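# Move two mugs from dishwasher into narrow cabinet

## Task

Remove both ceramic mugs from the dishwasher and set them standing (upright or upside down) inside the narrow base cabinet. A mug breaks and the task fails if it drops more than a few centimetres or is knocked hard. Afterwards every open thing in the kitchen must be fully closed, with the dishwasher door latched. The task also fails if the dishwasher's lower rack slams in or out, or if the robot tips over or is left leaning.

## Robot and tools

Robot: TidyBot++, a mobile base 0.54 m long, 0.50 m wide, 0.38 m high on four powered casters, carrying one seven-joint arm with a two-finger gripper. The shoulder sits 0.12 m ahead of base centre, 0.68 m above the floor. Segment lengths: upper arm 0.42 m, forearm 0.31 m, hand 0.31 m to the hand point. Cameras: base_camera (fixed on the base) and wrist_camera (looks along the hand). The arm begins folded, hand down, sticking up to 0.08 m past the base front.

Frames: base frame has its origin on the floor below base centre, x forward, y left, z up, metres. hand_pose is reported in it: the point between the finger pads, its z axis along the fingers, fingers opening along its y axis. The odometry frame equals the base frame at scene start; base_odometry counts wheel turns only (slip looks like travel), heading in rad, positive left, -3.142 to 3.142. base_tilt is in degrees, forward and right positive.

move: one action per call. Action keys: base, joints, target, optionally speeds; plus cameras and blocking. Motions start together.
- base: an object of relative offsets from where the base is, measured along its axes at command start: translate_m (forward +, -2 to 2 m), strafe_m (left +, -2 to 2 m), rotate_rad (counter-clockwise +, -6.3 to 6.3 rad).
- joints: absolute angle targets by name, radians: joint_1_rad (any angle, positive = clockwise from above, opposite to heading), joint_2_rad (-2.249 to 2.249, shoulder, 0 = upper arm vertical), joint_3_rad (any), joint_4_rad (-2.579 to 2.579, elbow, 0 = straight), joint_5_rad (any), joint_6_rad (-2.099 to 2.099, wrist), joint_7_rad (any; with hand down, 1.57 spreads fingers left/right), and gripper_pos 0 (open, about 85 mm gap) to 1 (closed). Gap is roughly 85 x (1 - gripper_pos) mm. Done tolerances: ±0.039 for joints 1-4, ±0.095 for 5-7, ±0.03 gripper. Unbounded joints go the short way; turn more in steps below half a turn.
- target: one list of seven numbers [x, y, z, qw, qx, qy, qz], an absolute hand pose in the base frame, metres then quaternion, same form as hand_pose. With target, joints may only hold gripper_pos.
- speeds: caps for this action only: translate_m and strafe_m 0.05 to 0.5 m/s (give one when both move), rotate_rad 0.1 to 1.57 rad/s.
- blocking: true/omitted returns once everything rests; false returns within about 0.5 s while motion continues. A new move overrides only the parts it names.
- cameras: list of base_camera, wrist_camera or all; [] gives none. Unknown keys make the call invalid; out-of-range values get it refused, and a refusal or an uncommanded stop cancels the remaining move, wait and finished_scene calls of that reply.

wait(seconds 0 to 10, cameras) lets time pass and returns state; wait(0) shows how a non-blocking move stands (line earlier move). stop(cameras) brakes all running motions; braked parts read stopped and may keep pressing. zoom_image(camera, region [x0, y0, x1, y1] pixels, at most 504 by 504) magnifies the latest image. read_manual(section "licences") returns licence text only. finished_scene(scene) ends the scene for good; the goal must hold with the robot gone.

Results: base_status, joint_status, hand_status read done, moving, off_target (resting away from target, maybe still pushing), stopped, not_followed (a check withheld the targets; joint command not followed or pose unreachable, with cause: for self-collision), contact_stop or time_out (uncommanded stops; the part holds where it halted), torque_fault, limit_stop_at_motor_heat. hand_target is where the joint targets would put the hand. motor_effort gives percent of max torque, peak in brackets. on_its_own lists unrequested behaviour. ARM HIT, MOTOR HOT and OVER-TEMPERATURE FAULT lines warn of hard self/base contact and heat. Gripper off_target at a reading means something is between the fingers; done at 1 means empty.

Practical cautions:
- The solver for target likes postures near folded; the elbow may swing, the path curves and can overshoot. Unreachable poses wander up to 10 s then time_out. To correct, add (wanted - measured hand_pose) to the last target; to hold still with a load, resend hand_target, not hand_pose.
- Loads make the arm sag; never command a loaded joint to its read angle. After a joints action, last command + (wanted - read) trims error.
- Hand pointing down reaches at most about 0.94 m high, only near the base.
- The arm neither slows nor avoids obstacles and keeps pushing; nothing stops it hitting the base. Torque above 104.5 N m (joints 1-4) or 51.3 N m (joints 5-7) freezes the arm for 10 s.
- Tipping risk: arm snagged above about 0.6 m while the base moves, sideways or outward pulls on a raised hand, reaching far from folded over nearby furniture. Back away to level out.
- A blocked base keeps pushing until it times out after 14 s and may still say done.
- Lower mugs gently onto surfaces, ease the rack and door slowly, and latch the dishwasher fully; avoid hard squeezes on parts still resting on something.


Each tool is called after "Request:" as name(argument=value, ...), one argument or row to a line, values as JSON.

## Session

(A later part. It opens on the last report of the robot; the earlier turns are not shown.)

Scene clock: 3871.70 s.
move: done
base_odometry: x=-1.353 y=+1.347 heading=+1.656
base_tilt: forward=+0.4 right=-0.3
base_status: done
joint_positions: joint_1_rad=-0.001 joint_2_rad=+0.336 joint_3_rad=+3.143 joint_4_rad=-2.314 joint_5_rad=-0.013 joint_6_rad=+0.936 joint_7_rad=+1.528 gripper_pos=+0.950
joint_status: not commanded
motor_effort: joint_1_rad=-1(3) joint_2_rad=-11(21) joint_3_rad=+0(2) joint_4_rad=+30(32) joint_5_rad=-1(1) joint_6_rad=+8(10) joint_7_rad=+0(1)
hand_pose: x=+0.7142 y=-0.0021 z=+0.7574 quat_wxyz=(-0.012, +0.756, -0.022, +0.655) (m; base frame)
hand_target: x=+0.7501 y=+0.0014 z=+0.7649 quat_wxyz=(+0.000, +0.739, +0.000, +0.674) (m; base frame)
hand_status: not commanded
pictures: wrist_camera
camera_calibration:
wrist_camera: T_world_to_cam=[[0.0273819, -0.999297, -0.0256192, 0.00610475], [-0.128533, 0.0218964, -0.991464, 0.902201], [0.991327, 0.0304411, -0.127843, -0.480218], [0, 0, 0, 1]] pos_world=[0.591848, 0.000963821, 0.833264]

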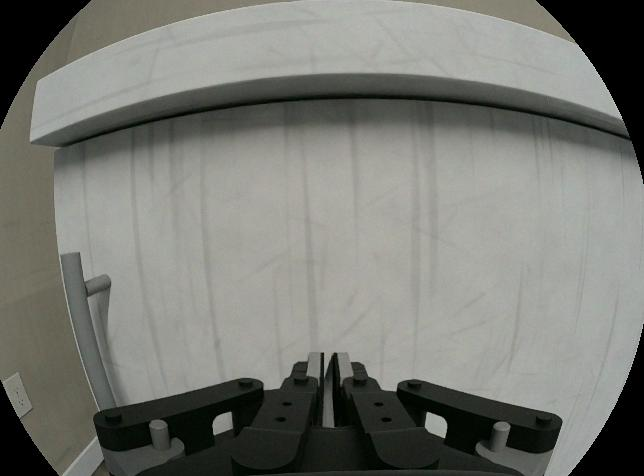

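Request:
zoom_image(
  camera="wrist_camera",
  region=[20, 70, 140, 190],
)

Request:
move(
  base={"translate_m": -0.1},
  speeds={"translate_m": 0.1},
  cameras=["base_camera", "wrist_camera"],
)

Request:
zoom_image(
  camera="wrist_camera",
  region=[90, 90, 210, 210],
)

Scaled by 4.200.

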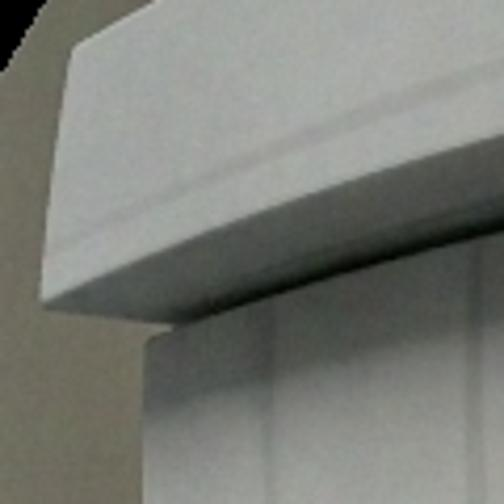

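Scene clock: 3880.17 s.
move: done
base_odometry: x=-1.345 y=+1.248 heading=+1.655
base_tilt: forward=+0.6 right=-0.4
base_status: done
joint_positions: joint_1_rad=-0.001 joint_2_rad=+0.397 joint_3_rad=+3.142 joint_4_rad=-2.232 joint_5_rad=-0.013 joint_6_rad=+0.936 joint_7_rad=+1.528 gripper_pos=+0.950
joint_status: not commanded
motor_effort: joint_1_rad=-1(3) joint_2_rad=-26(28) joint_3_rad=+0(1) joint_4_rad=+14(29) joint_5_rad=-1(2) joint_6_rad=+9(10) joint_7_rad=+0(1)
hand_pose: x=+0.7448 y=-0.0020 z=+0.7583 quat_wxyz=(-0.013, +0.748, -0.022, +0.663) (m; base frame)
hand_target: x=+0.7501 y=+0.0014 z=+0.7649 quat_wxyz=(+0.000, +0.739, +0.000, +0.674) (m; base frame)
hand_status: not commanded
pictures: base_camera, wrist_camera
camera_calibration:
wrist_camera: T_world_to_cam=[[0.0281483, -0.999293, -0.0249348, 0.00432086], [-0.106746, 0.0217971, -0.994047, 0.892704], [0.993888, 0.0306424, -0.106057, -0.528844], [0, 0, 0, 1]] pos_world=[0.620783, 0.00106449, 0.83141]

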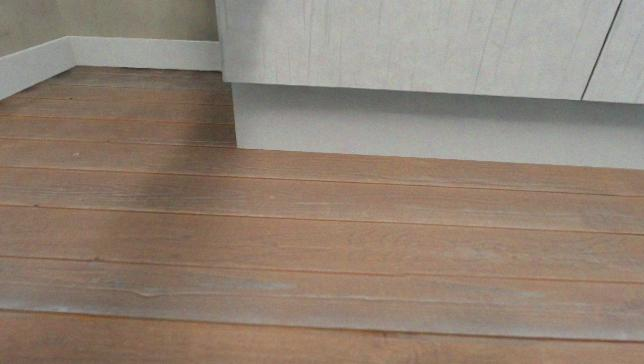

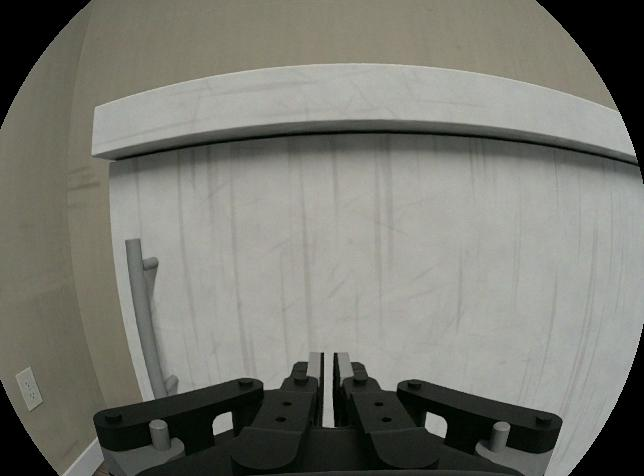

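Scaled by 4.200.

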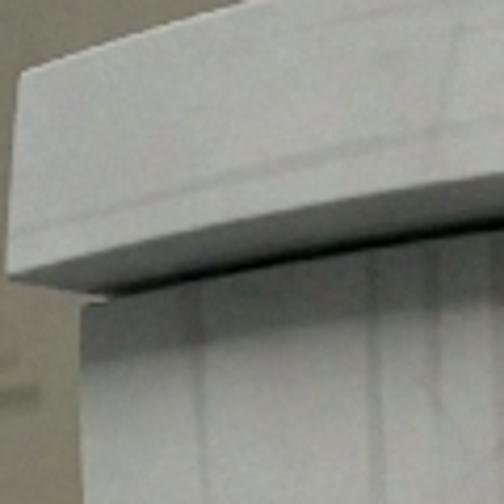

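Request:
move(
  base={"translate_m": -0.503, "strafe_m": -0.605},
  cameras=["wrist_camera"],
)

Request:
move(
  base={"translate_m": -0.556, "strafe_m": 0.04, "rotate_rad": 1.571},
  cameras=["base_camera", "wrist_camera"],
)

Scene clock: 3893.37 s.
move: done
base_odometry: x=-0.700 y=+0.798 heading=+1.655
base_tilt: forward=+0.5 right=-0.3
base_status: done
joint_positions: joint_1_rad=-0.001 joint_2_rad=+0.397 joint_3_rad=+3.142 joint_4_rad=-2.232 joint_5_rad=-0.013 joint_6_rad=+0.936 joint_7_rad=+1.528 gripper_pos=+0.950
joint_status: not commanded
motor_effort: joint_1_rad=-1(3) joint_2_rad=-26(29) joint_3_rad=+0(2) joint_4_rad=+14(15) joint_5_rad=-1(2) joint_6_rad=+9(10) joint_7_rad=+0(1)
hand_pose: x=+0.7448 y=-0.0019 z=+0.7583 quat_wxyz=(-0.013, +0.748, -0.022, +0.663) (m; base frame)
hand_target: x=+0.7501 y=+0.0014 z=+0.7649 quat_wxyz=(+0.000, +0.739, +0.000, +0.674) (m; base frame)
hand_status: not commanded
pictures: wrist_camera
camera_calibration:
wrist_camera: T_world_to_cam=[[0.0282476, -0.99929, -0.0249454, 0.00426819], [-0.106748, 0.0217971, -0.994047, 0.892705], [0.993885, 0.0307423, -0.106056, -0.528843], [0, 0, 0, 1]] pos_world=[0.620783, 0.00106467, 0.83141]

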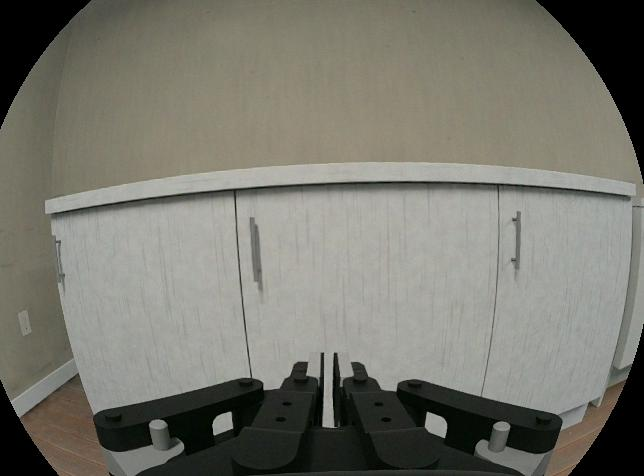

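Scene clock: 3896.03 s.
move: done
base_odometry: x=-0.693 y=+0.240 heading=-3.056
base_tilt: forward=+0.6 right=-0.3
base_status: done
joint_positions: joint_1_rad=-0.003 joint_2_rad=+0.397 joint_3_rad=+3.141 joint_4_rad=-2.232 joint_5_rad=-0.013 joint_6_rad=+0.936 joint_7_rad=+1.528 gripper_pos=+0.950
joint_status: not commanded
motor_effort: joint_1_rad=-1(5) joint_2_rad=-26(30) joint_3_rad=+0(4) joint_4_rad=+14(14) joint_5_rad=-1(4) joint_6_rad=+9(10) joint_7_rad=+0(1)
hand_pose: x=+0.7449 y=+0.0005 z=+0.7581 quat_wxyz=(-0.014, +0.749, -0.021, +0.663) (m; base frame)
hand_target: x=+0.7501 y=+0.0014 z=+0.7649 quat_wxyz=(+0.000, +0.739, +0.000, +0.674) (m; base frame)
hand_status: not commanded
pictures: base_camera, wrist_camera
camera_calibration:
wrist_camera: T_world_to_cam=[[0.0320832, -0.999156, -0.0256677, 0.00438347], [-0.107146, 0.0220947, -0.993998, 0.89268], [0.993726, 0.0346408, -0.106347, -0.528689], [0, 0, 0, 1]] pos_world=[0.620879, 0.00297052, 0.83121]

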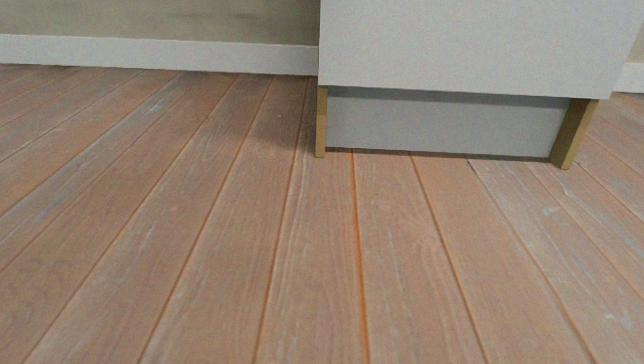

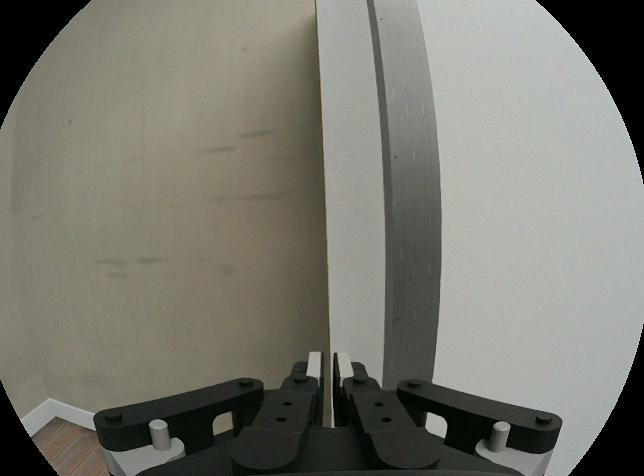

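Request:
zoom_image(
  camera="wrist_camera",
  region=[280, 0, 460, 140],
)

Request:
zoom_image(
  camera="wrist_camera",
  region=[280, 220, 460, 360],
)

Request:
zoom_image(
  camera="base_camera",
  region=[294, 40, 414, 170],
)

Request:
zoom_image(
  camera="base_camera",
  region=[524, 40, 644, 170],
)

Scaled by 2.800.

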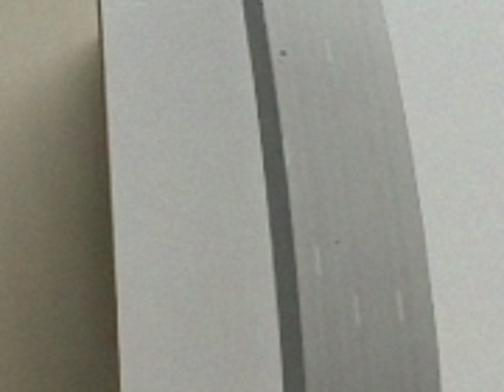

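Scaled by 2.800.

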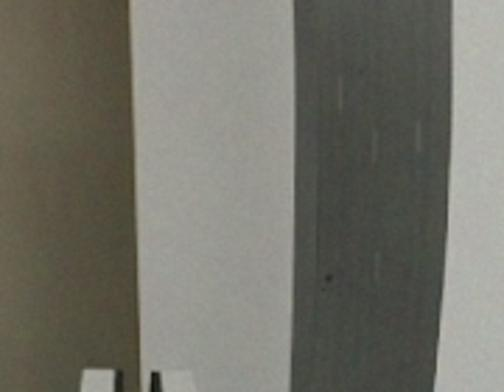

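Scaled by 3.877.

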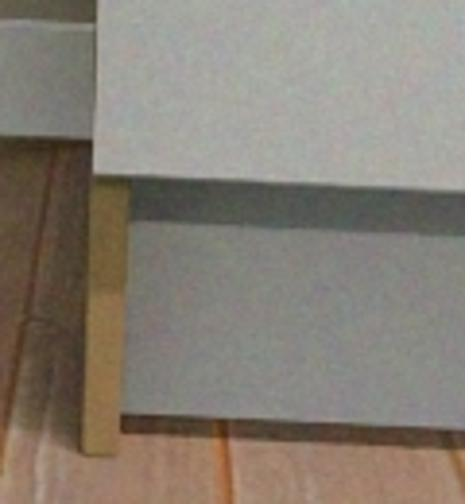

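Scaled by 3.877.

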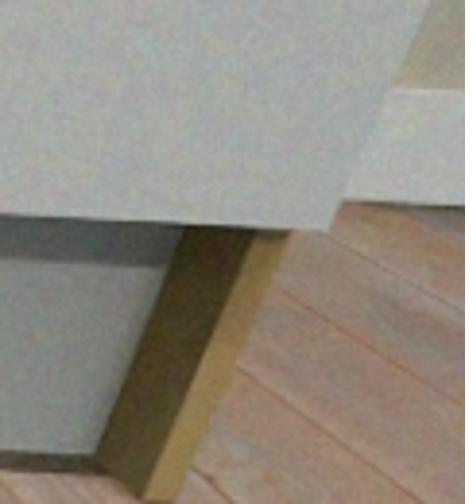

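Request:
move(
  base={"strafe_m": -0.07, "translate_m": 0.06},
  speeds={"translate_m": 0.1},
  cameras=["base_camera", "wrist_camera"],
)

Request:
move(
  base={"translate_m": 0.03},
  speeds={"translate_m": 0.05},
  cameras=["wrist_camera"],
)

Scene clock: 3924.40 s.
move: done
base_odometry: x=-0.758 y=+0.304 heading=-3.056
base_tilt: forward=+0.5 right=-0.4
base_status: done
joint_positions: joint_1_rad=-0.043 joint_2_rad=+0.380 joint_3_rad=+3.100 joint_4_rad=-2.258 joint_5_rad=-0.012 joint_6_rad=+0.938 joint_7_rad=+1.529 gripper_pos=+0.950
joint_status: not commanded
motor_effort: joint_1_rad=+8(12) joint_2_rad=-23(28) joint_3_rad=+9(12) joint_4_rad=+18(24) joint_5_rad=-6(9) joint_6_rad=+8(11) joint_7_rad=+0(0)
hand_pose: x=+0.7332 y=+0.0475 z=+0.7574 quat_wxyz=(-0.045, +0.751, +0.004, +0.658) (m; base frame)
hand_target: x=+0.7501 y=+0.0014 z=+0.7649 quat_wxyz=(+0.000, +0.739, +0.000, +0.674) (m; base frame)
hand_status: not commanded
pictures: base_camera, wrist_camera
camera_calibration:
wrist_camera: T_world_to_cam=[[0.110665, -0.993072, -0.0395138, 0.00425988], [-0.116949, 0.02647, -0.992785, 0.895825], [0.986953, 0.114488, -0.113209, -0.512489], [0, 0, 0, 1]] pos_world=[0.610097, 0.0391917, 0.831512]

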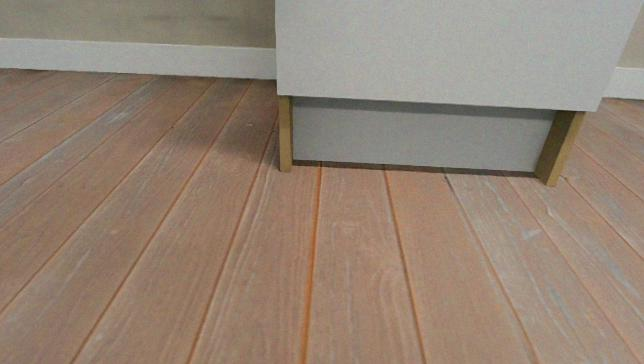

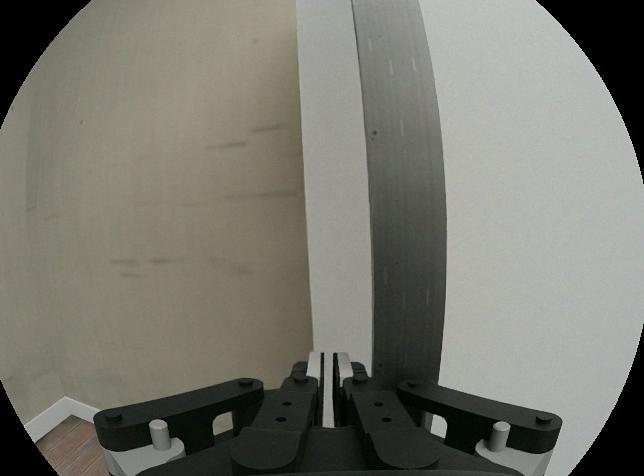

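Scene clock: 3925.57 s.
move: done
base_odometry: x=-0.787 y=+0.302 heading=-3.055
base_tilt: forward=+0.5 right=-0.3
base_status: done
joint_positions: joint_1_rad=-0.043 joint_2_rad=+0.329 joint_3_rad=+3.099 joint_4_rad=-2.329 joint_5_rad=-0.012 joint_6_rad=+0.939 joint_7_rad=+1.529 gripper_pos=+0.950
joint_status: not commanded
motor_effort: joint_1_rad=+9(11) joint_2_rad=-10(23) joint_3_rad=+10(12) joint_4_rad=+33(35) joint_5_rad=-6(9) joint_6_rad=+8(9) joint_7_rad=+0(0)
hand_pose: x=+0.7066 y=+0.0464 z=+0.7562 quat_wxyz=(-0.044, +0.757, +0.006, +0.651) (m; base frame)
hand_target: x=+0.7501 y=+0.0014 z=+0.7649 quat_wxyz=(+0.000, +0.739, +0.000, +0.674) (m; base frame)
hand_status: not commanded
pictures: wrist_camera
camera_calibration:
wrist_camera: T_world_to_cam=[[0.111809, -0.993007, -0.0379011, 0.00400362], [-0.135289, 0.0225741, -0.990549, 0.902965], [0.984477, 0.11588, -0.131819, -0.470439], [0, 0, 0, 1]] pos_world=[0.58485, 0.0381065, 0.83257]

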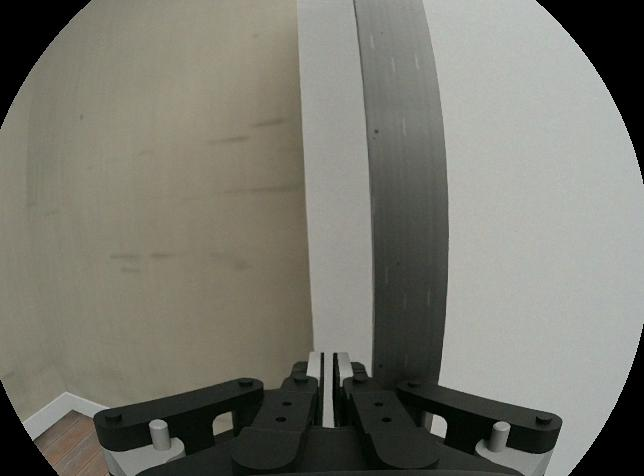

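Request:
move(
  base={"translate_m": -0.15},
  speeds={"translate_m": 0.15},
  cameras=["base_camera", "wrist_camera"],
)

Scene clock: 3946.37 s.
move: done
base_odometry: x=-0.638 y=+0.315 heading=-3.056
base_tilt: forward=+0.6 right=-0.3
base_status: done
joint_positions: joint_1_rad=-0.019 joint_2_rad=+0.402 joint_3_rad=+3.129 joint_4_rad=-2.225 joint_5_rad=-0.012 joint_6_rad=+0.939 joint_7_rad=+1.529 gripper_pos=+0.950
joint_status: not commanded
motor_effort: joint_1_rad=-1(8) joint_2_rad=-27(29) joint_3_rad=+0(9) joint_4_rad=+14(31) joint_5_rad=-1(7) joint_6_rad=+9(10) joint_7_rad=+0(1)
hand_pose: x=+0.7471 y=+0.0173 z=+0.7595 quat_wxyz=(-0.025, +0.747, -0.011, +0.664) (m; base frame)
hand_target: x=+0.7501 y=+0.0014 z=+0.7649 quat_wxyz=(+0.000, +0.739, +0.000, +0.674) (m; base frame)
hand_status: not commanded
pictures: base_camera, wrist_camera
camera_calibration:
wrist_camera: T_world_to_cam=[[0.0603655, -0.997775, -0.0282924, 0.0019329], [-0.102275, 0.0220123, -0.994513, 0.890796], [0.992923, 0.0629278, -0.100718, -0.535526], [0, 0, 0, 1]] pos_world=[0.622725, 0.0160196, 0.832026]

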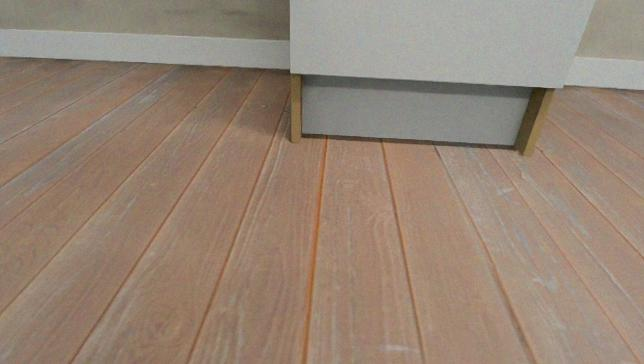

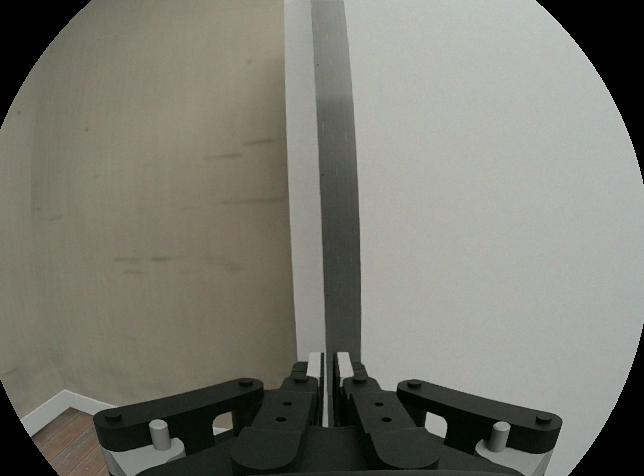

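Request:
move(
  base={"translate_m": 0.045, "strafe_m": -0.009},
  speeds={"translate_m": 0.1},
  cameras=["wrist_camera"],
)

Request:
move(
  base={"translate_m": 0.02},
  speeds={"translate_m": 0.05},
  cameras=["wrist_camera"],
)

Scene clock: 3964.70 s.
move: done
base_odometry: x=-0.683 y=+0.320 heading=-3.056
base_tilt: forward=+0.6 right=-0.3
base_status: done
joint_positions: joint_1_rad=-0.019 joint_2_rad=+0.402 joint_3_rad=+3.129 joint_4_rad=-2.225 joint_5_rad=-0.012 joint_6_rad=+0.939 joint_7_rad=+1.529 gripper_pos=+0.950
joint_status: not commanded
motor_effort: joint_1_rad=-1(2) joint_2_rad=-27(28) joint_3_rad=+0(1) joint_4_rad=+14(15) joint_5_rad=-2(2) joint_6_rad=+9(10) joint_7_rad=+0(1)
hand_pose: x=+0.7472 y=+0.0170 z=+0.7594 quat_wxyz=(-0.024, +0.747, -0.012, +0.664) (m; base frame)
hand_target: x=+0.7501 y=+0.0014 z=+0.7649 quat_wxyz=(+0.000, +0.739, +0.000, +0.674) (m; base frame)
hand_status: not commanded
pictures: wrist_camera
camera_calibration:
wrist_camera: T_world_to_cam=[[0.0599595, -0.997801, -0.028264, 0.00195044], [-0.102563, 0.0220068, -0.994483, 0.890766], [0.992918, 0.0625276, -0.101018, -0.535376], [0, 0, 0, 1]] pos_world=[0.622827, 0.015819, 0.831825]

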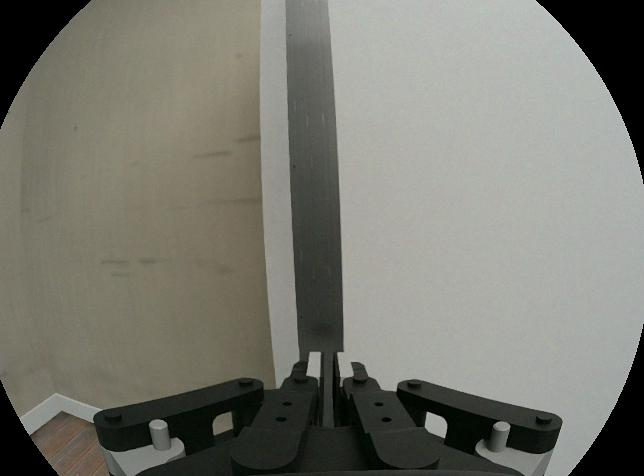

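Scene clock: 3965.60 s.
move: done
base_odometry: x=-0.703 y=+0.319 heading=-3.056
base_tilt: forward=+0.6 right=-0.3
base_status: done
joint_positions: joint_1_rad=-0.019 joint_2_rad=+0.402 joint_3_rad=+3.129 joint_4_rad=-2.225 joint_5_rad=-0.012 joint_6_rad=+0.939 joint_7_rad=+1.529 gripper_pos=+0.950
joint_status: not commanded
motor_effort: joint_1_rad=-1(2) joint_2_rad=-27(28) joint_3_rad=+0(1) joint_4_rad=+13(15) joint_5_rad=-1(2) joint_6_rad=+9(10) joint_7_rad=+0(1)
hand_pose: x=+0.7471 y=+0.0170 z=+0.7594 quat_wxyz=(-0.024, +0.747, -0.012, +0.664) (m; base frame)
hand_target: x=+0.7501 y=+0.0014 z=+0.7649 quat_wxyz=(+0.000, +0.739, +0.000, +0.674) (m; base frame)
hand_status: not commanded
pictures: wrist_camera
camera_calibration:
wrist_camera: T_world_to_cam=[[0.0598632, -0.997807, -0.0282531, 0.00200418], [-0.102462, 0.0220122, -0.994493, 0.890812], [0.992934, 0.0624284, -0.100919, -0.535456], [0, 0, 0, 1]] pos_world=[0.622827, 0.0158188, 0.831925]

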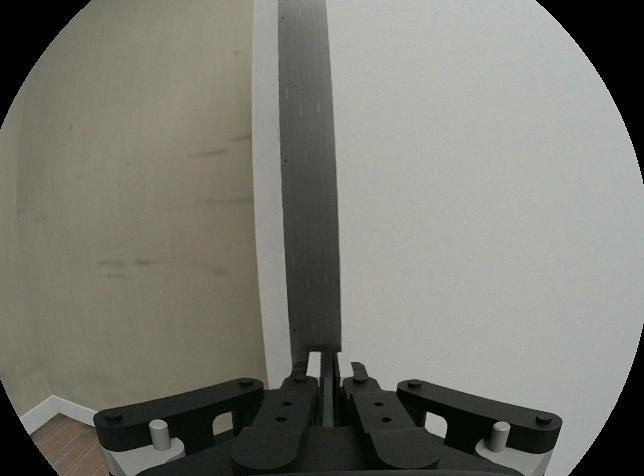

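Request:
move(
  base={"translate_m": -0.05},
  speeds={"translate_m": 0.2},
  joints={"joint_1_rad": 0.02, "joint_2_rad": 0.55, "joint_3_rad": 3.155, "joint_4_rad": -2.26, "joint_6_rad": 1.13},
  cameras=["wrist_camera"],
)

Request:
move(
  base={"translate_m": 0.07},
  speeds={"translate_m": 0.1},
  cameras=["base_camera", "wrist_camera"],
)

Scene clock: 3978.73 s.
move: done
base_odometry: x=-0.654 y=+0.323 heading=-3.056
base_tilt: forward=+0.5 right=-0.2
base_status: done
joint_positions: joint_1_rad=-0.004 joint_2_rad=+0.528 joint_3_rad=+3.138 joint_4_rad=-2.255 joint_5_rad=-0.012 joint_6_rad=+1.069 joint_7_rad=+1.529 gripper_pos=+0.950
joint_status: all done
motor_effort: joint_1_rad=-1(3) joint_2_rad=-28(31) joint_3_rad=+0(2) joint_4_rad=+11(14) joint_5_rad=-2(2) joint_6_rad=+9(11) joint_7_rad=+0(1)
hand_pose: x=+0.7493 y=+0.0026 z=+0.7065 quat_wxyz=(-0.015, +0.756, -0.019, +0.655) (m; base frame)
hand_target: x=+0.7506 y=-0.0183 z=+0.7093 quat_wxyz=(+0.013, +0.745, -0.009, +0.667) (m; base frame)
hand_status: not commanded
pictures: wrist_camera
camera_calibration:
wrist_camera: T_world_to_cam=[[0.0354871, -0.999069, -0.0245458, 0.00163551], [-0.12848, 0.0197965, -0.991514, 0.856181], [0.991077, 0.0383396, -0.127658, -0.521648], [0, 0, 0, 1]] pos_world=[0.626937, 0.00468436, 0.782363]

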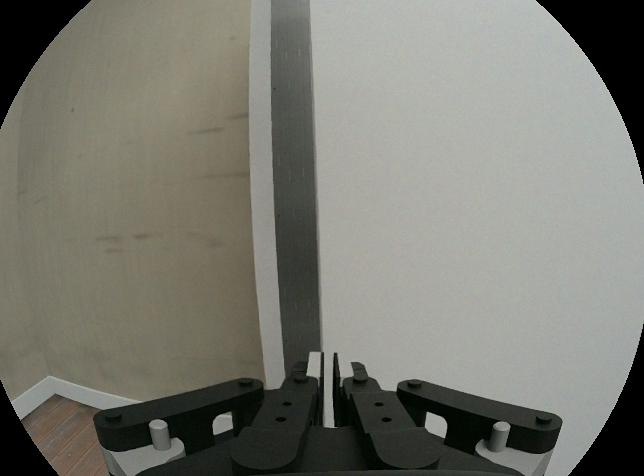

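Scene clock: 3980.03 s.
move: done
base_odometry: x=-0.723 y=+0.318 heading=-3.057
base_tilt: forward=+0.5 right=-0.3
base_status: done
joint_positions: joint_1_rad=-0.003 joint_2_rad=+0.518 joint_3_rad=+3.139 joint_4_rad=-2.285 joint_5_rad=-0.012 joint_6_rad=+1.086 joint_7_rad=+1.529 gripper_pos=+0.950
joint_status: not commanded
motor_effort: joint_1_rad=+0(2) joint_2_rad=-24(30) joint_3_rad=+1(1) joint_4_rad=+16(27) joint_5_rad=-2(2) joint_6_rad=+6(10) joint_7_rad=+0(1)
hand_pose: x=+0.7397 y=+0.0014 z=+0.7052 quat_wxyz=(-0.014, +0.757, -0.020, +0.653) (m; base frame)
hand_target: x=+0.7506 y=-0.0183 z=+0.7093 quat_wxyz=(+0.013, +0.745, -0.009, +0.667) (m; base frame)
hand_status: not commanded
pictures: base_camera, wrist_camera
camera_calibration:
wrist_camera: T_world_to_cam=[[0.0335678, -0.999148, -0.0240275, 0.00182573], [-0.132025, 0.0193974, -0.991057, 0.855924], [0.990678, 0.0364398, -0.131261, -0.509357], [0, 0, 0, 1]] pos_world=[0.617551, 0.00378233, 0.781454]

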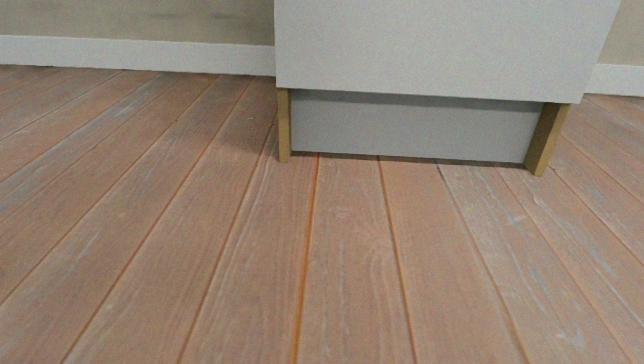

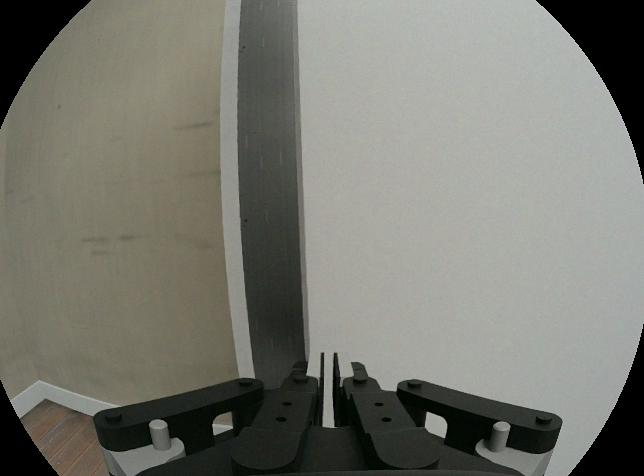

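Request:
move(
  base={"translate_m": -0.04},
  speeds={"translate_m": 0.2},
  cameras=[],
)

Request:
move(
  base={"strafe_m": -0.1, "translate_m": 0.04},
  speeds={"translate_m": 0.2},
  cameras=["base_camera", "wrist_camera"],
)

Request:
move(
  base={"translate_m": 0.04},
  speeds={"translate_m": 0.08},
  cameras=["wrist_camera"],
)

Request:
move(
  base={"translate_m": 0.03},
  speeds={"translate_m": 0.08},
  cameras=["base_camera", "wrist_camera"],
)

Scene clock: 3989.50 s.
move: done
base_odometry: x=-0.684 y=+0.321 heading=-3.056
base_tilt: forward=+0.5 right=-0.3
base_status: done
joint_positions: joint_1_rad=-0.001 joint_2_rad=+0.535 joint_3_rad=+3.141 joint_4_rad=-2.266 joint_5_rad=-0.012 joint_6_rad=+1.086 joint_7_rad=+1.529 gripper_pos=+0.950
joint_status: not commanded
motor_effort: joint_1_rad=-1(2) joint_2_rad=-28(30) joint_3_rad=+0(1) joint_4_rad=+11(15) joint_5_rad=-2(4) joint_6_rad=+9(10) joint_7_rad=+0(1)
hand_pose: x=+0.7466 y=-0.0007 z=+0.7027 quat_wxyz=(-0.012, +0.756, -0.021, +0.654) (m; base frame)
hand_target: x=+0.7506 y=-0.0183 z=+0.7093 quat_wxyz=(+0.013, +0.745, -0.009, +0.667) (m; base frame)
hand_status: not commanded
pictures: none
No camera images: "cameras" was empty.

Scene clock: 3990.80 s.
move: done
base_odometry: x=-0.732 y=+0.417 heading=-3.056
base_tilt: forward=+0.7 right=-0.3
base_status: done
joint_positions: joint_1_rad=+0.008 joint_2_rad=+0.535 joint_3_rad=+3.145 joint_4_rad=-2.266 joint_5_rad=-0.012 joint_6_rad=+1.086 joint_7_rad=+1.529 gripper_pos=+0.950
joint_status: not commanded
motor_effort: joint_1_rad=-1(3) joint_2_rad=-28(29) joint_3_rad=+0(2) joint_4_rad=+11(12) joint_5_rad=-1(2) joint_6_rad=+8(10) joint_7_rad=+0(1)
hand_pose: x=+0.7465 y=-0.0083 z=+0.7027 quat_wxyz=(-0.007, +0.756, -0.024, +0.654) (m; base frame)
hand_target: x=+0.7506 y=-0.0183 z=+0.7093 quat_wxyz=(+0.013, +0.745, -0.009, +0.667) (m; base frame)
hand_status: not commanded
pictures: base_camera, wrist_camera
camera_calibration:
wrist_camera: T_world_to_cam=[[0.0180987, -0.999618, -0.020903, 0.00123514], [-0.129178, 0.0183934, -0.991451, 0.85261], [0.991456, 0.0206441, -0.128796, -0.518577], [0, 0, 0, 1]] pos_world=[0.624263, -0.00374213, 0.778556]

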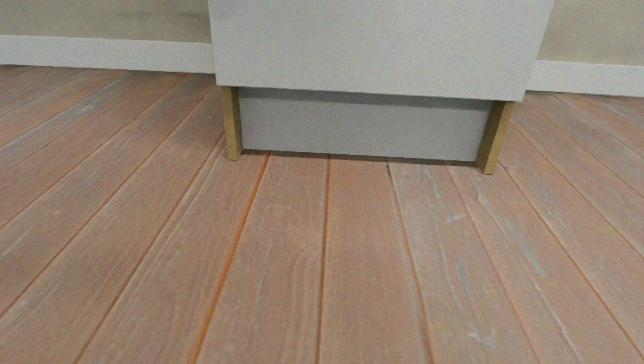

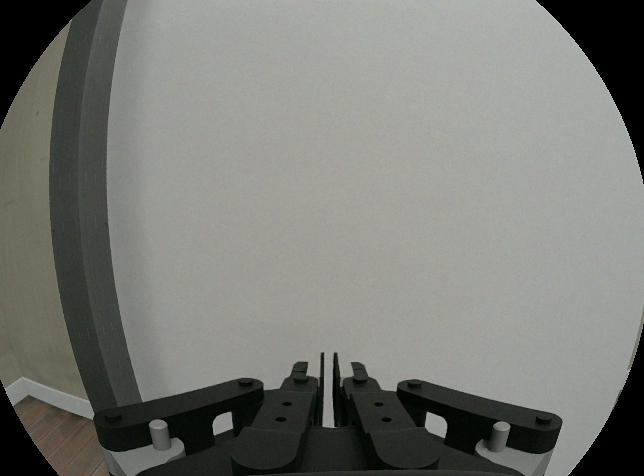

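Scene clock: 3991.83 s.
move: done
base_odometry: x=-0.772 y=+0.414 heading=-3.056
base_tilt: forward=+0.6 right=-0.3
base_status: done
joint_positions: joint_1_rad=+0.008 joint_2_rad=+0.535 joint_3_rad=+3.145 joint_4_rad=-2.266 joint_5_rad=-0.012 joint_6_rad=+1.086 joint_7_rad=+1.529 gripper_pos=+0.950
joint_status: not commanded
motor_effort: joint_1_rad=-1(1) joint_2_rad=-28(30) joint_3_rad=+0(1) joint_4_rad=+12(13) joint_5_rad=-1(3) joint_6_rad=+9(10) joint_7_rad=+0(1)
hand_pose: x=+0.7466 y=-0.0083 z=+0.7026 quat_wxyz=(-0.007, +0.756, -0.024, +0.654) (m; base frame)
hand_target: x=+0.7506 y=-0.0183 z=+0.7093 quat_wxyz=(+0.013, +0.745, -0.009, +0.667) (m; base frame)
hand_status: not commanded
pictures: wrist_camera
camera_calibration:
wrist_camera: T_world_to_cam=[[0.0180987, -0.999618, -0.020903, 0.00123333], [-0.129178, 0.0183934, -0.991451, 0.852623], [0.991456, 0.0206441, -0.128796, -0.518676], [0, 0, 0, 1]] pos_world=[0.624363, -0.00374213, 0.778556]

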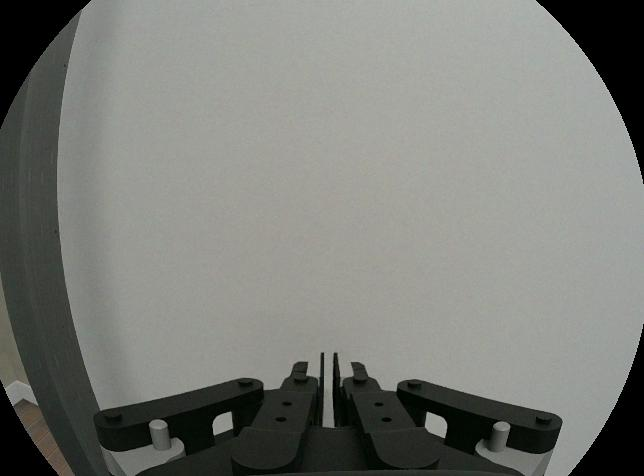

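Scene clock: 3992.70 s.
move: done
base_odometry: x=-0.802 y=+0.412 heading=-3.057
base_tilt: forward=+0.5 right=-0.3
base_status: done
joint_positions: joint_1_rad=+0.008 joint_2_rad=+0.512 joint_3_rad=+3.145 joint_4_rad=-2.318 joint_5_rad=-0.012 joint_6_rad=+1.099 joint_7_rad=+1.529 gripper_pos=+0.950
joint_status: not commanded
motor_effort: joint_1_rad=-1(2) joint_2_rad=-21(29) joint_3_rad=+0(1) joint_4_rad=+20(24) joint_5_rad=+0(3) joint_6_rad=+6(9) joint_7_rad=+0(0)
hand_pose: x=+0.7288 y=-0.0082 z=+0.6999 quat_wxyz=(-0.007, +0.761, -0.025, +0.648) (m; base frame)
hand_target: x=+0.7506 y=-0.0183 z=+0.7093 quat_wxyz=(+0.013, +0.745, -0.009, +0.667) (m; base frame)
hand_status: not commanded
pictures: base_camera, wrist_camera
camera_calibration:
wrist_camera: T_world_to_cam=[[0.0175544, -0.99962, -0.0212567, 0.00222245], [-0.144765, 0.0184949, -0.989293, 0.857437], [0.98931, 0.0204437, -0.144385, -0.488847], [0, 0, 0, 1]] pos_world=[0.607709, -0.00364281, 0.777722]

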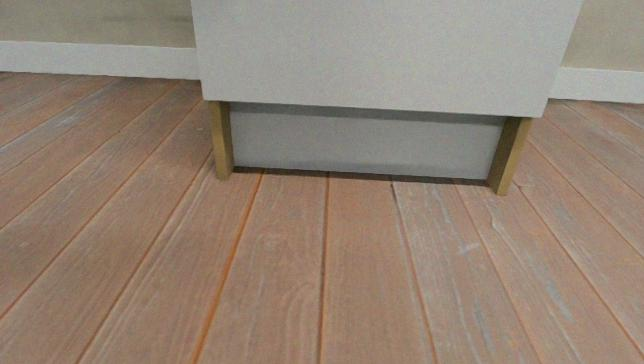

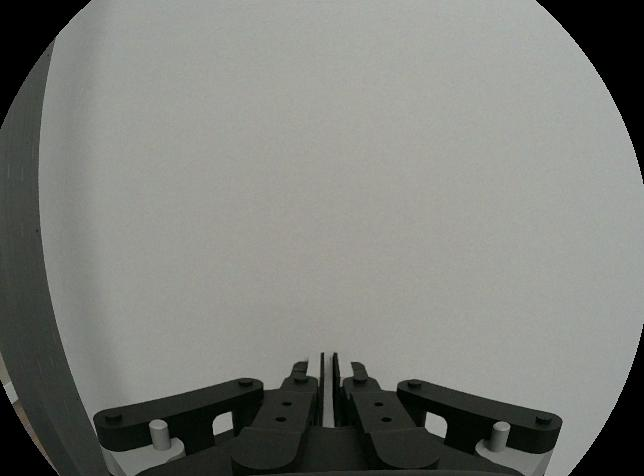

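Request:
move(
  base={"translate_m": 0.02},
  speeds={"translate_m": 0.08},
  cameras=["base_camera", "wrist_camera"],
)

Scene clock: 4000.43 s.
move: done
base_odometry: x=-0.821 y=+0.410 heading=-3.056
base_tilt: forward=+0.6 right=-0.3
base_status: done
joint_positions: joint_1_rad=+0.008 joint_2_rad=+0.483 joint_3_rad=+3.145 joint_4_rad=-2.371 joint_5_rad=-0.012 joint_6_rad=+1.108 joint_7_rad=+1.529 gripper_pos=+0.950
joint_status: not commanded
motor_effort: joint_1_rad=-1(1) joint_2_rad=-15(23) joint_3_rad=+1(2) joint_4_rad=+29(32) joint_5_rad=+0(2) joint_6_rad=+6(10) joint_7_rad=+1(1)
hand_pose: x=+0.7101 y=-0.0081 z=+0.6989 quat_wxyz=(-0.007, +0.766, -0.025, +0.643) (m; base frame)
hand_target: x=+0.7506 y=-0.0183 z=+0.7093 quat_wxyz=(+0.013, +0.745, -0.009, +0.667) (m; base frame)
hand_status: not commanded
pictures: base_camera, wrist_camera
camera_calibration:
wrist_camera: T_world_to_cam=[[0.0171196, -0.99962, -0.0216003, 0.00317085], [-0.159565, 0.0185951, -0.987012, 0.862726], [0.987039, 0.0203439, -0.159186, -0.45859], [0, 0, 0, 1]] pos_world=[0.590253, -0.00354331, 0.778588]

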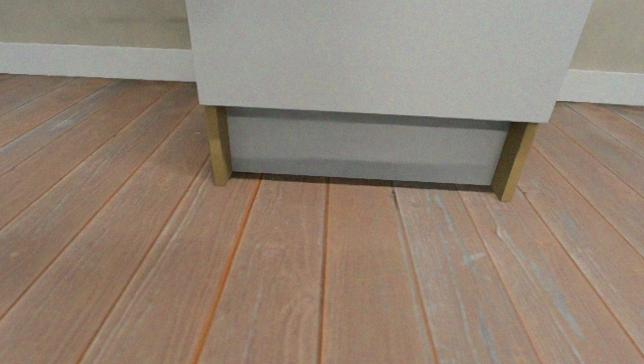

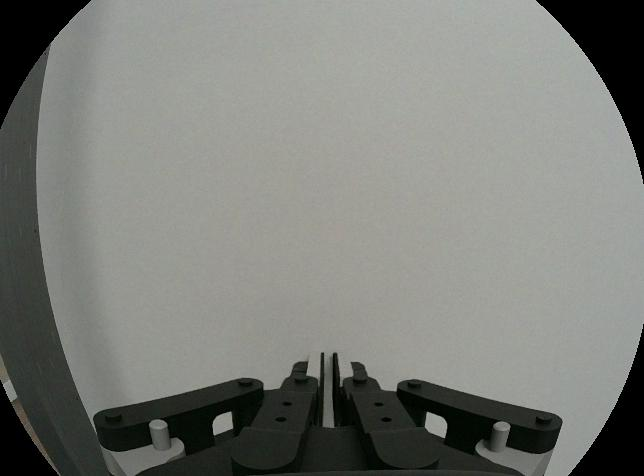

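Request:
move(
  base={"translate_m": -0.3},
  cameras=["wrist_camera"],
)

Request:
move(
  base={"rotate_rad": 1.566, "strafe_m": 0.2},
  cameras=["base_camera", "wrist_camera"],
)

Scene clock: 4008.70 s.
move: done
base_odometry: x=-0.522 y=+0.436 heading=-3.057
base_tilt: forward=+0.6 right=-0.3
base_status: done
joint_positions: joint_1_rad=+0.008 joint_2_rad=+0.540 joint_3_rad=+3.145 joint_4_rad=-2.262 joint_5_rad=-0.012 joint_6_rad=+1.108 joint_7_rad=+1.529 gripper_pos=+0.950
joint_status: not commanded
motor_effort: joint_1_rad=+0(2) joint_2_rad=-29(31) joint_3_rad=+0(2) joint_4_rad=+11(28) joint_5_rad=-1(2) joint_6_rad=+8(10) joint_7_rad=+0(1)
hand_pose: x=+0.7489 y=-0.0090 z=+0.7081 quat_wxyz=(-0.007, +0.749, -0.025, +0.662) (m; base frame)
hand_target: x=+0.7506 y=-0.0183 z=+0.7093 quat_wxyz=(+0.013, +0.745, -0.009, +0.667) (m; base frame)
hand_status: not commanded
pictures: wrist_camera
camera_calibration:
wrist_camera: T_world_to_cam=[[0.0173962, -0.999651, -0.0198905, 0.000426903], [-0.108255, 0.0178935, -0.993962, 0.844428], [0.993971, 0.0194444, -0.107906, -0.536933], [0, 0, 0, 1]] pos_world=[0.625101, -0.00424265, 0.7814]

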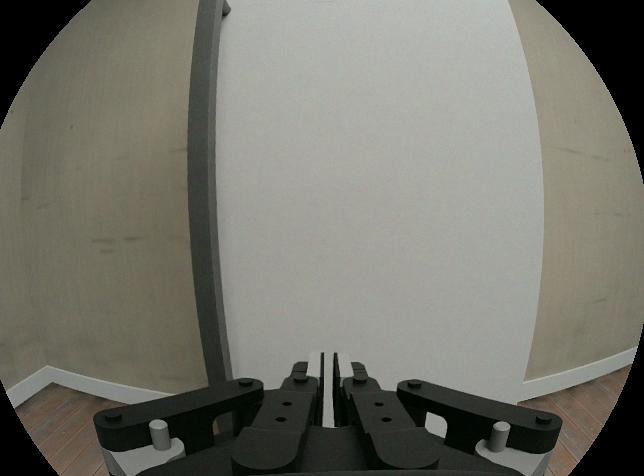

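Scene clock: 4011.17 s.
move: done
base_odometry: x=-0.505 y=+0.236 heading=-1.491
base_tilt: forward=+0.5 right=-0.3
base_status: done
joint_positions: joint_1_rad=+0.016 joint_2_rad=+0.540 joint_3_rad=+3.153 joint_4_rad=-2.262 joint_5_rad=-0.012 joint_6_rad=+1.108 joint_7_rad=+1.529 gripper_pos=+0.950
joint_status: not commanded
motor_effort: joint_1_rad=+0(6) joint_2_rad=-29(31) joint_3_rad=+0(4) joint_4_rad=+11(11) joint_5_rad=-2(3) joint_6_rad=+8(10) joint_7_rad=+0(1)
hand_pose: x=+0.7488 y=-0.0180 z=+0.7081 quat_wxyz=(-0.001, +0.749, -0.029, +0.662) (m; base frame)
hand_target: x=+0.7506 y=-0.0183 z=+0.7093 quat_wxyz=(+0.013, +0.745, -0.009, +0.667) (m; base frame)
hand_status: not commanded
pictures: base_camera, wrist_camera
camera_calibration:
wrist_camera: T_world_to_cam=[[0.00286715, -0.999873, -0.0156962, -0.000787996], [-0.108009, 0.0152948, -0.994032, 0.844312], [0.994146, 0.00454536, -0.107951, -0.536967], [0, 0, 0, 1]] pos_world=[0.625019, -0.0112607, 0.781295]

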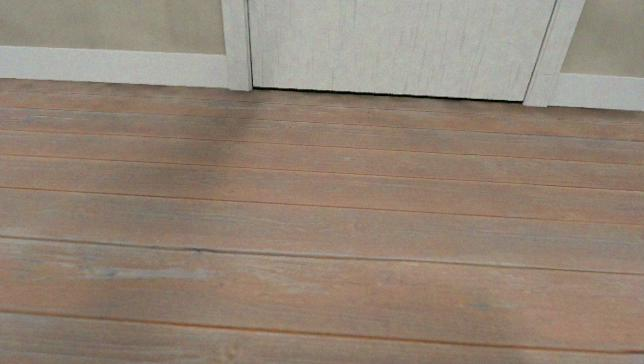

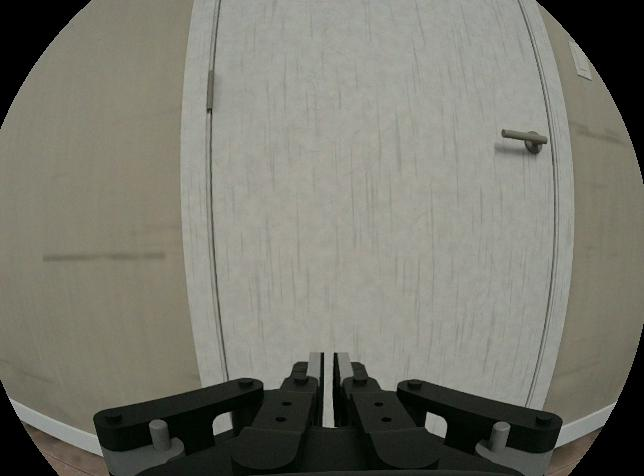

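Request:
zoom_image(
  camera="base_camera",
  region=[210, 0, 330, 110],
)

Request:
zoom_image(
  camera="base_camera",
  region=[480, 0, 600, 120],
)

Request:
zoom_image(
  camera="wrist_camera",
  region=[480, 60, 620, 260],
)

Request:
zoom_image(
  camera="wrist_camera",
  region=[170, 40, 300, 220],
)

Scaled by 4.200.

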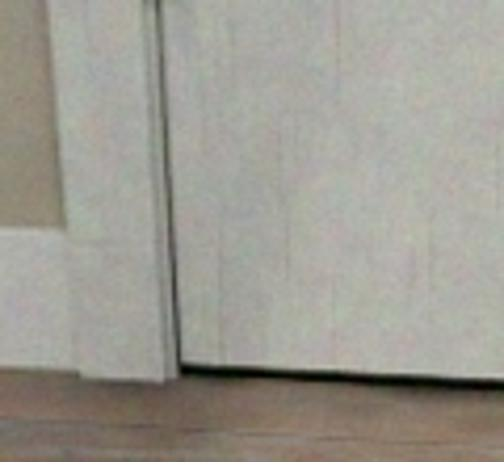

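Scaled by 4.200.

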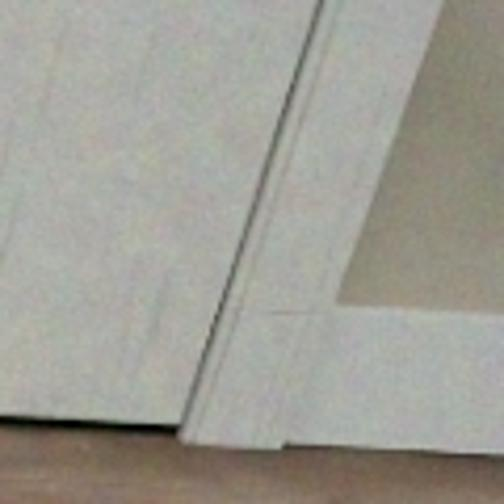

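Scaled by 2.520.

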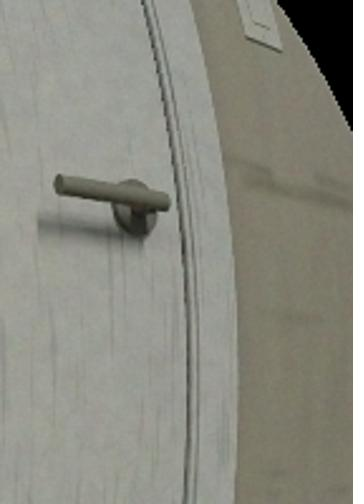

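Scaled by 2.800.

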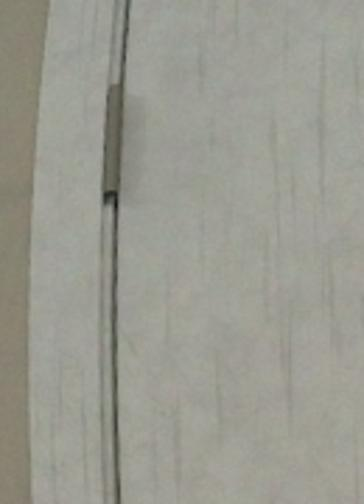

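Request:
move(
  base={"rotate_rad": 0.79},
  joints={"joint_2_rad": 0.3, "joint_4_rad": -2.1, "joint_6_rad": 0.9},
  cameras=["wrist_camera"],
)

Request:
move(
  base={"rotate_rad": 0.79},
  cameras=["wrist_camera"],
)

Request:
move(
  base={"rotate_rad": 0.79},
  cameras=["base_camera", "wrist_camera"],
)

Scene clock: 4027.57 s.
move: done
base_odometry: x=-0.505 y=+0.236 heading=-0.701
base_tilt: forward=+0.5 right=-0.3
base_status: done
joint_positions: joint_1_rad=+0.013 joint_2_rad=+0.304 joint_3_rad=+3.150 joint_4_rad=-2.114 joint_5_rad=-0.012 joint_6_rad=+0.956 joint_7_rad=+1.529 gripper_pos=+0.950
joint_status: all done
motor_effort: joint_1_rad=-1(4) joint_2_rad=-27(31) joint_3_rad=+0(3) joint_4_rad=+16(17) joint_5_rad=-2(3) joint_6_rad=+9(11) joint_7_rad=+0(1)
hand_pose: x=+0.7624 y=-0.0148 z=+0.8813 quat_wxyz=(-0.006, +0.667, -0.026, +0.744) (m; base frame)
hand_target: x=+0.7661 y=-0.0191 z=+0.8739 quat_wxyz=(+0.013, +0.682, -0.010, +0.732) (m; base frame)
hand_status: not commanded
pictures: wrist_camera
camera_calibration:
wrist_camera: T_world_to_cam=[[0.0129018, -0.999825, -0.0135115, -0.00432501], [0.122674, 0.0149932, -0.992334, 0.840554], [0.992363, 0.0111454, 0.122846, -0.733831], [0, 0, 0, 1]] pos_world=[0.625168, -0.00874803, 0.9242]

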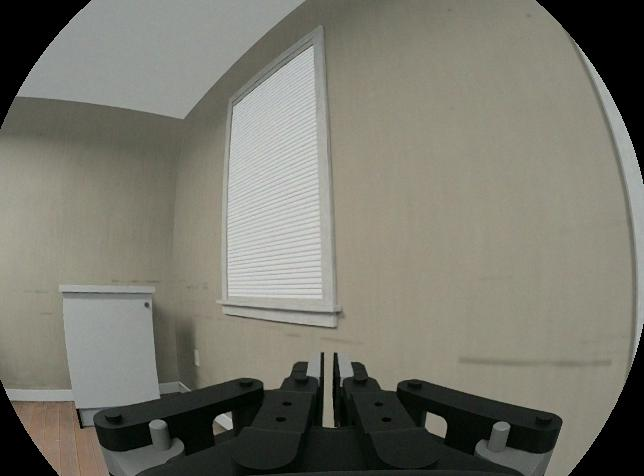

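Scene clock: 4029.37 s.
move: done
base_odometry: x=-0.505 y=+0.237 heading=+0.088
base_tilt: forward=+0.5 right=-0.3
base_status: done
joint_positions: joint_1_rad=+0.013 joint_2_rad=+0.304 joint_3_rad=+3.149 joint_4_rad=-2.114 joint_5_rad=-0.012 joint_6_rad=+0.955 joint_7_rad=+1.529 gripper_pos=+0.950
joint_status: not commanded
motor_effort: joint_1_rad=-1(4) joint_2_rad=-26(28) joint_3_rad=+0(3) joint_4_rad=+17(17) joint_5_rad=-1(3) joint_6_rad=+9(10) joint_7_rad=+0(1)
hand_pose: x=+0.7624 y=-0.0142 z=+0.8810 quat_wxyz=(-0.006, +0.668, -0.026, +0.744) (m; base frame)
hand_target: x=+0.7661 y=-0.0191 z=+0.8739 quat_wxyz=(+0.013, +0.682, -0.010, +0.732) (m; base frame)
hand_status: not commanded
pictures: wrist_camera
camera_calibration:
wrist_camera: T_world_to_cam=[[0.0137079, -0.999813, -0.0136244, -0.00432522], [0.121763, 0.0151934, -0.992443, 0.841119], [0.992465, 0.0119454, 0.121948, -0.733052], [0, 0, 0, 1]] pos_world=[0.62517, -0.00834725, 0.924099]

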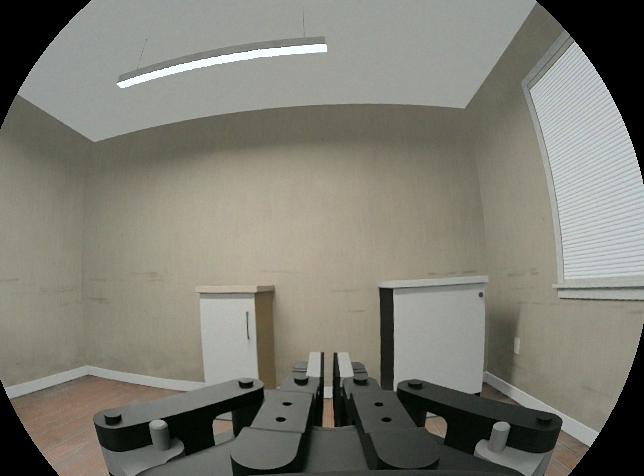

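Scene clock: 4031.17 s.
move: done
base_odometry: x=-0.505 y=+0.237 heading=+0.878
base_tilt: forward=+0.5 right=-0.3
base_status: done
joint_positions: joint_1_rad=+0.013 joint_2_rad=+0.304 joint_3_rad=+3.149 joint_4_rad=-2.114 joint_5_rad=-0.012 joint_6_rad=+0.954 joint_7_rad=+1.529 gripper_pos=+0.950
joint_status: not commanded
motor_effort: joint_1_rad=-1(4) joint_2_rad=-26(27) joint_3_rad=+0(3) joint_4_rad=+16(17) joint_5_rad=-1(3) joint_6_rad=+9(10) joint_7_rad=+0(1)
hand_pose: x=+0.7625 y=-0.0142 z=+0.8809 quat_wxyz=(-0.006, +0.668, -0.026, +0.744) (m; base frame)
hand_target: x=+0.7661 y=-0.0191 z=+0.8739 quat_wxyz=(+0.013, +0.682, -0.010, +0.732) (m; base frame)
hand_status: not commanded
pictures: base_camera, wrist_camera
camera_calibration:
wrist_camera: T_world_to_cam=[[0.0138135, -0.999811, -0.0137156, -0.00430983], [0.121355, 0.0152918, -0.992491, 0.841308], [0.992513, 0.0120453, 0.121543, -0.732795], [0, 0, 0, 1]] pos_world=[0.625272, -0.00834739, 0.923998]

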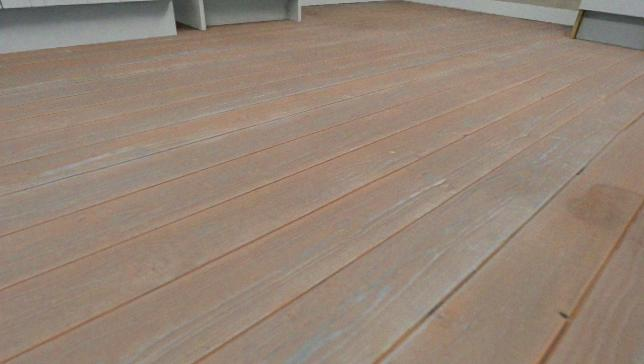

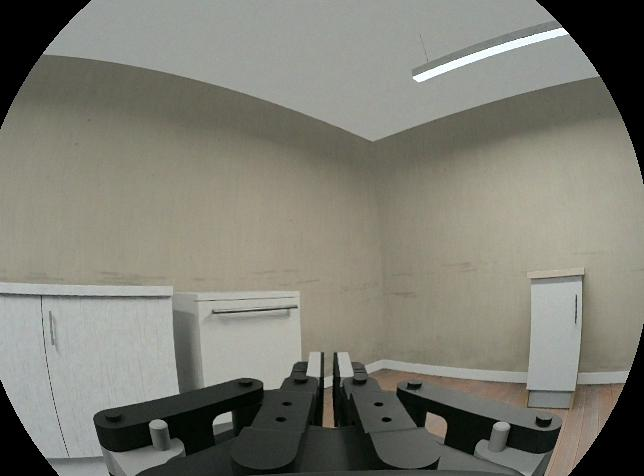

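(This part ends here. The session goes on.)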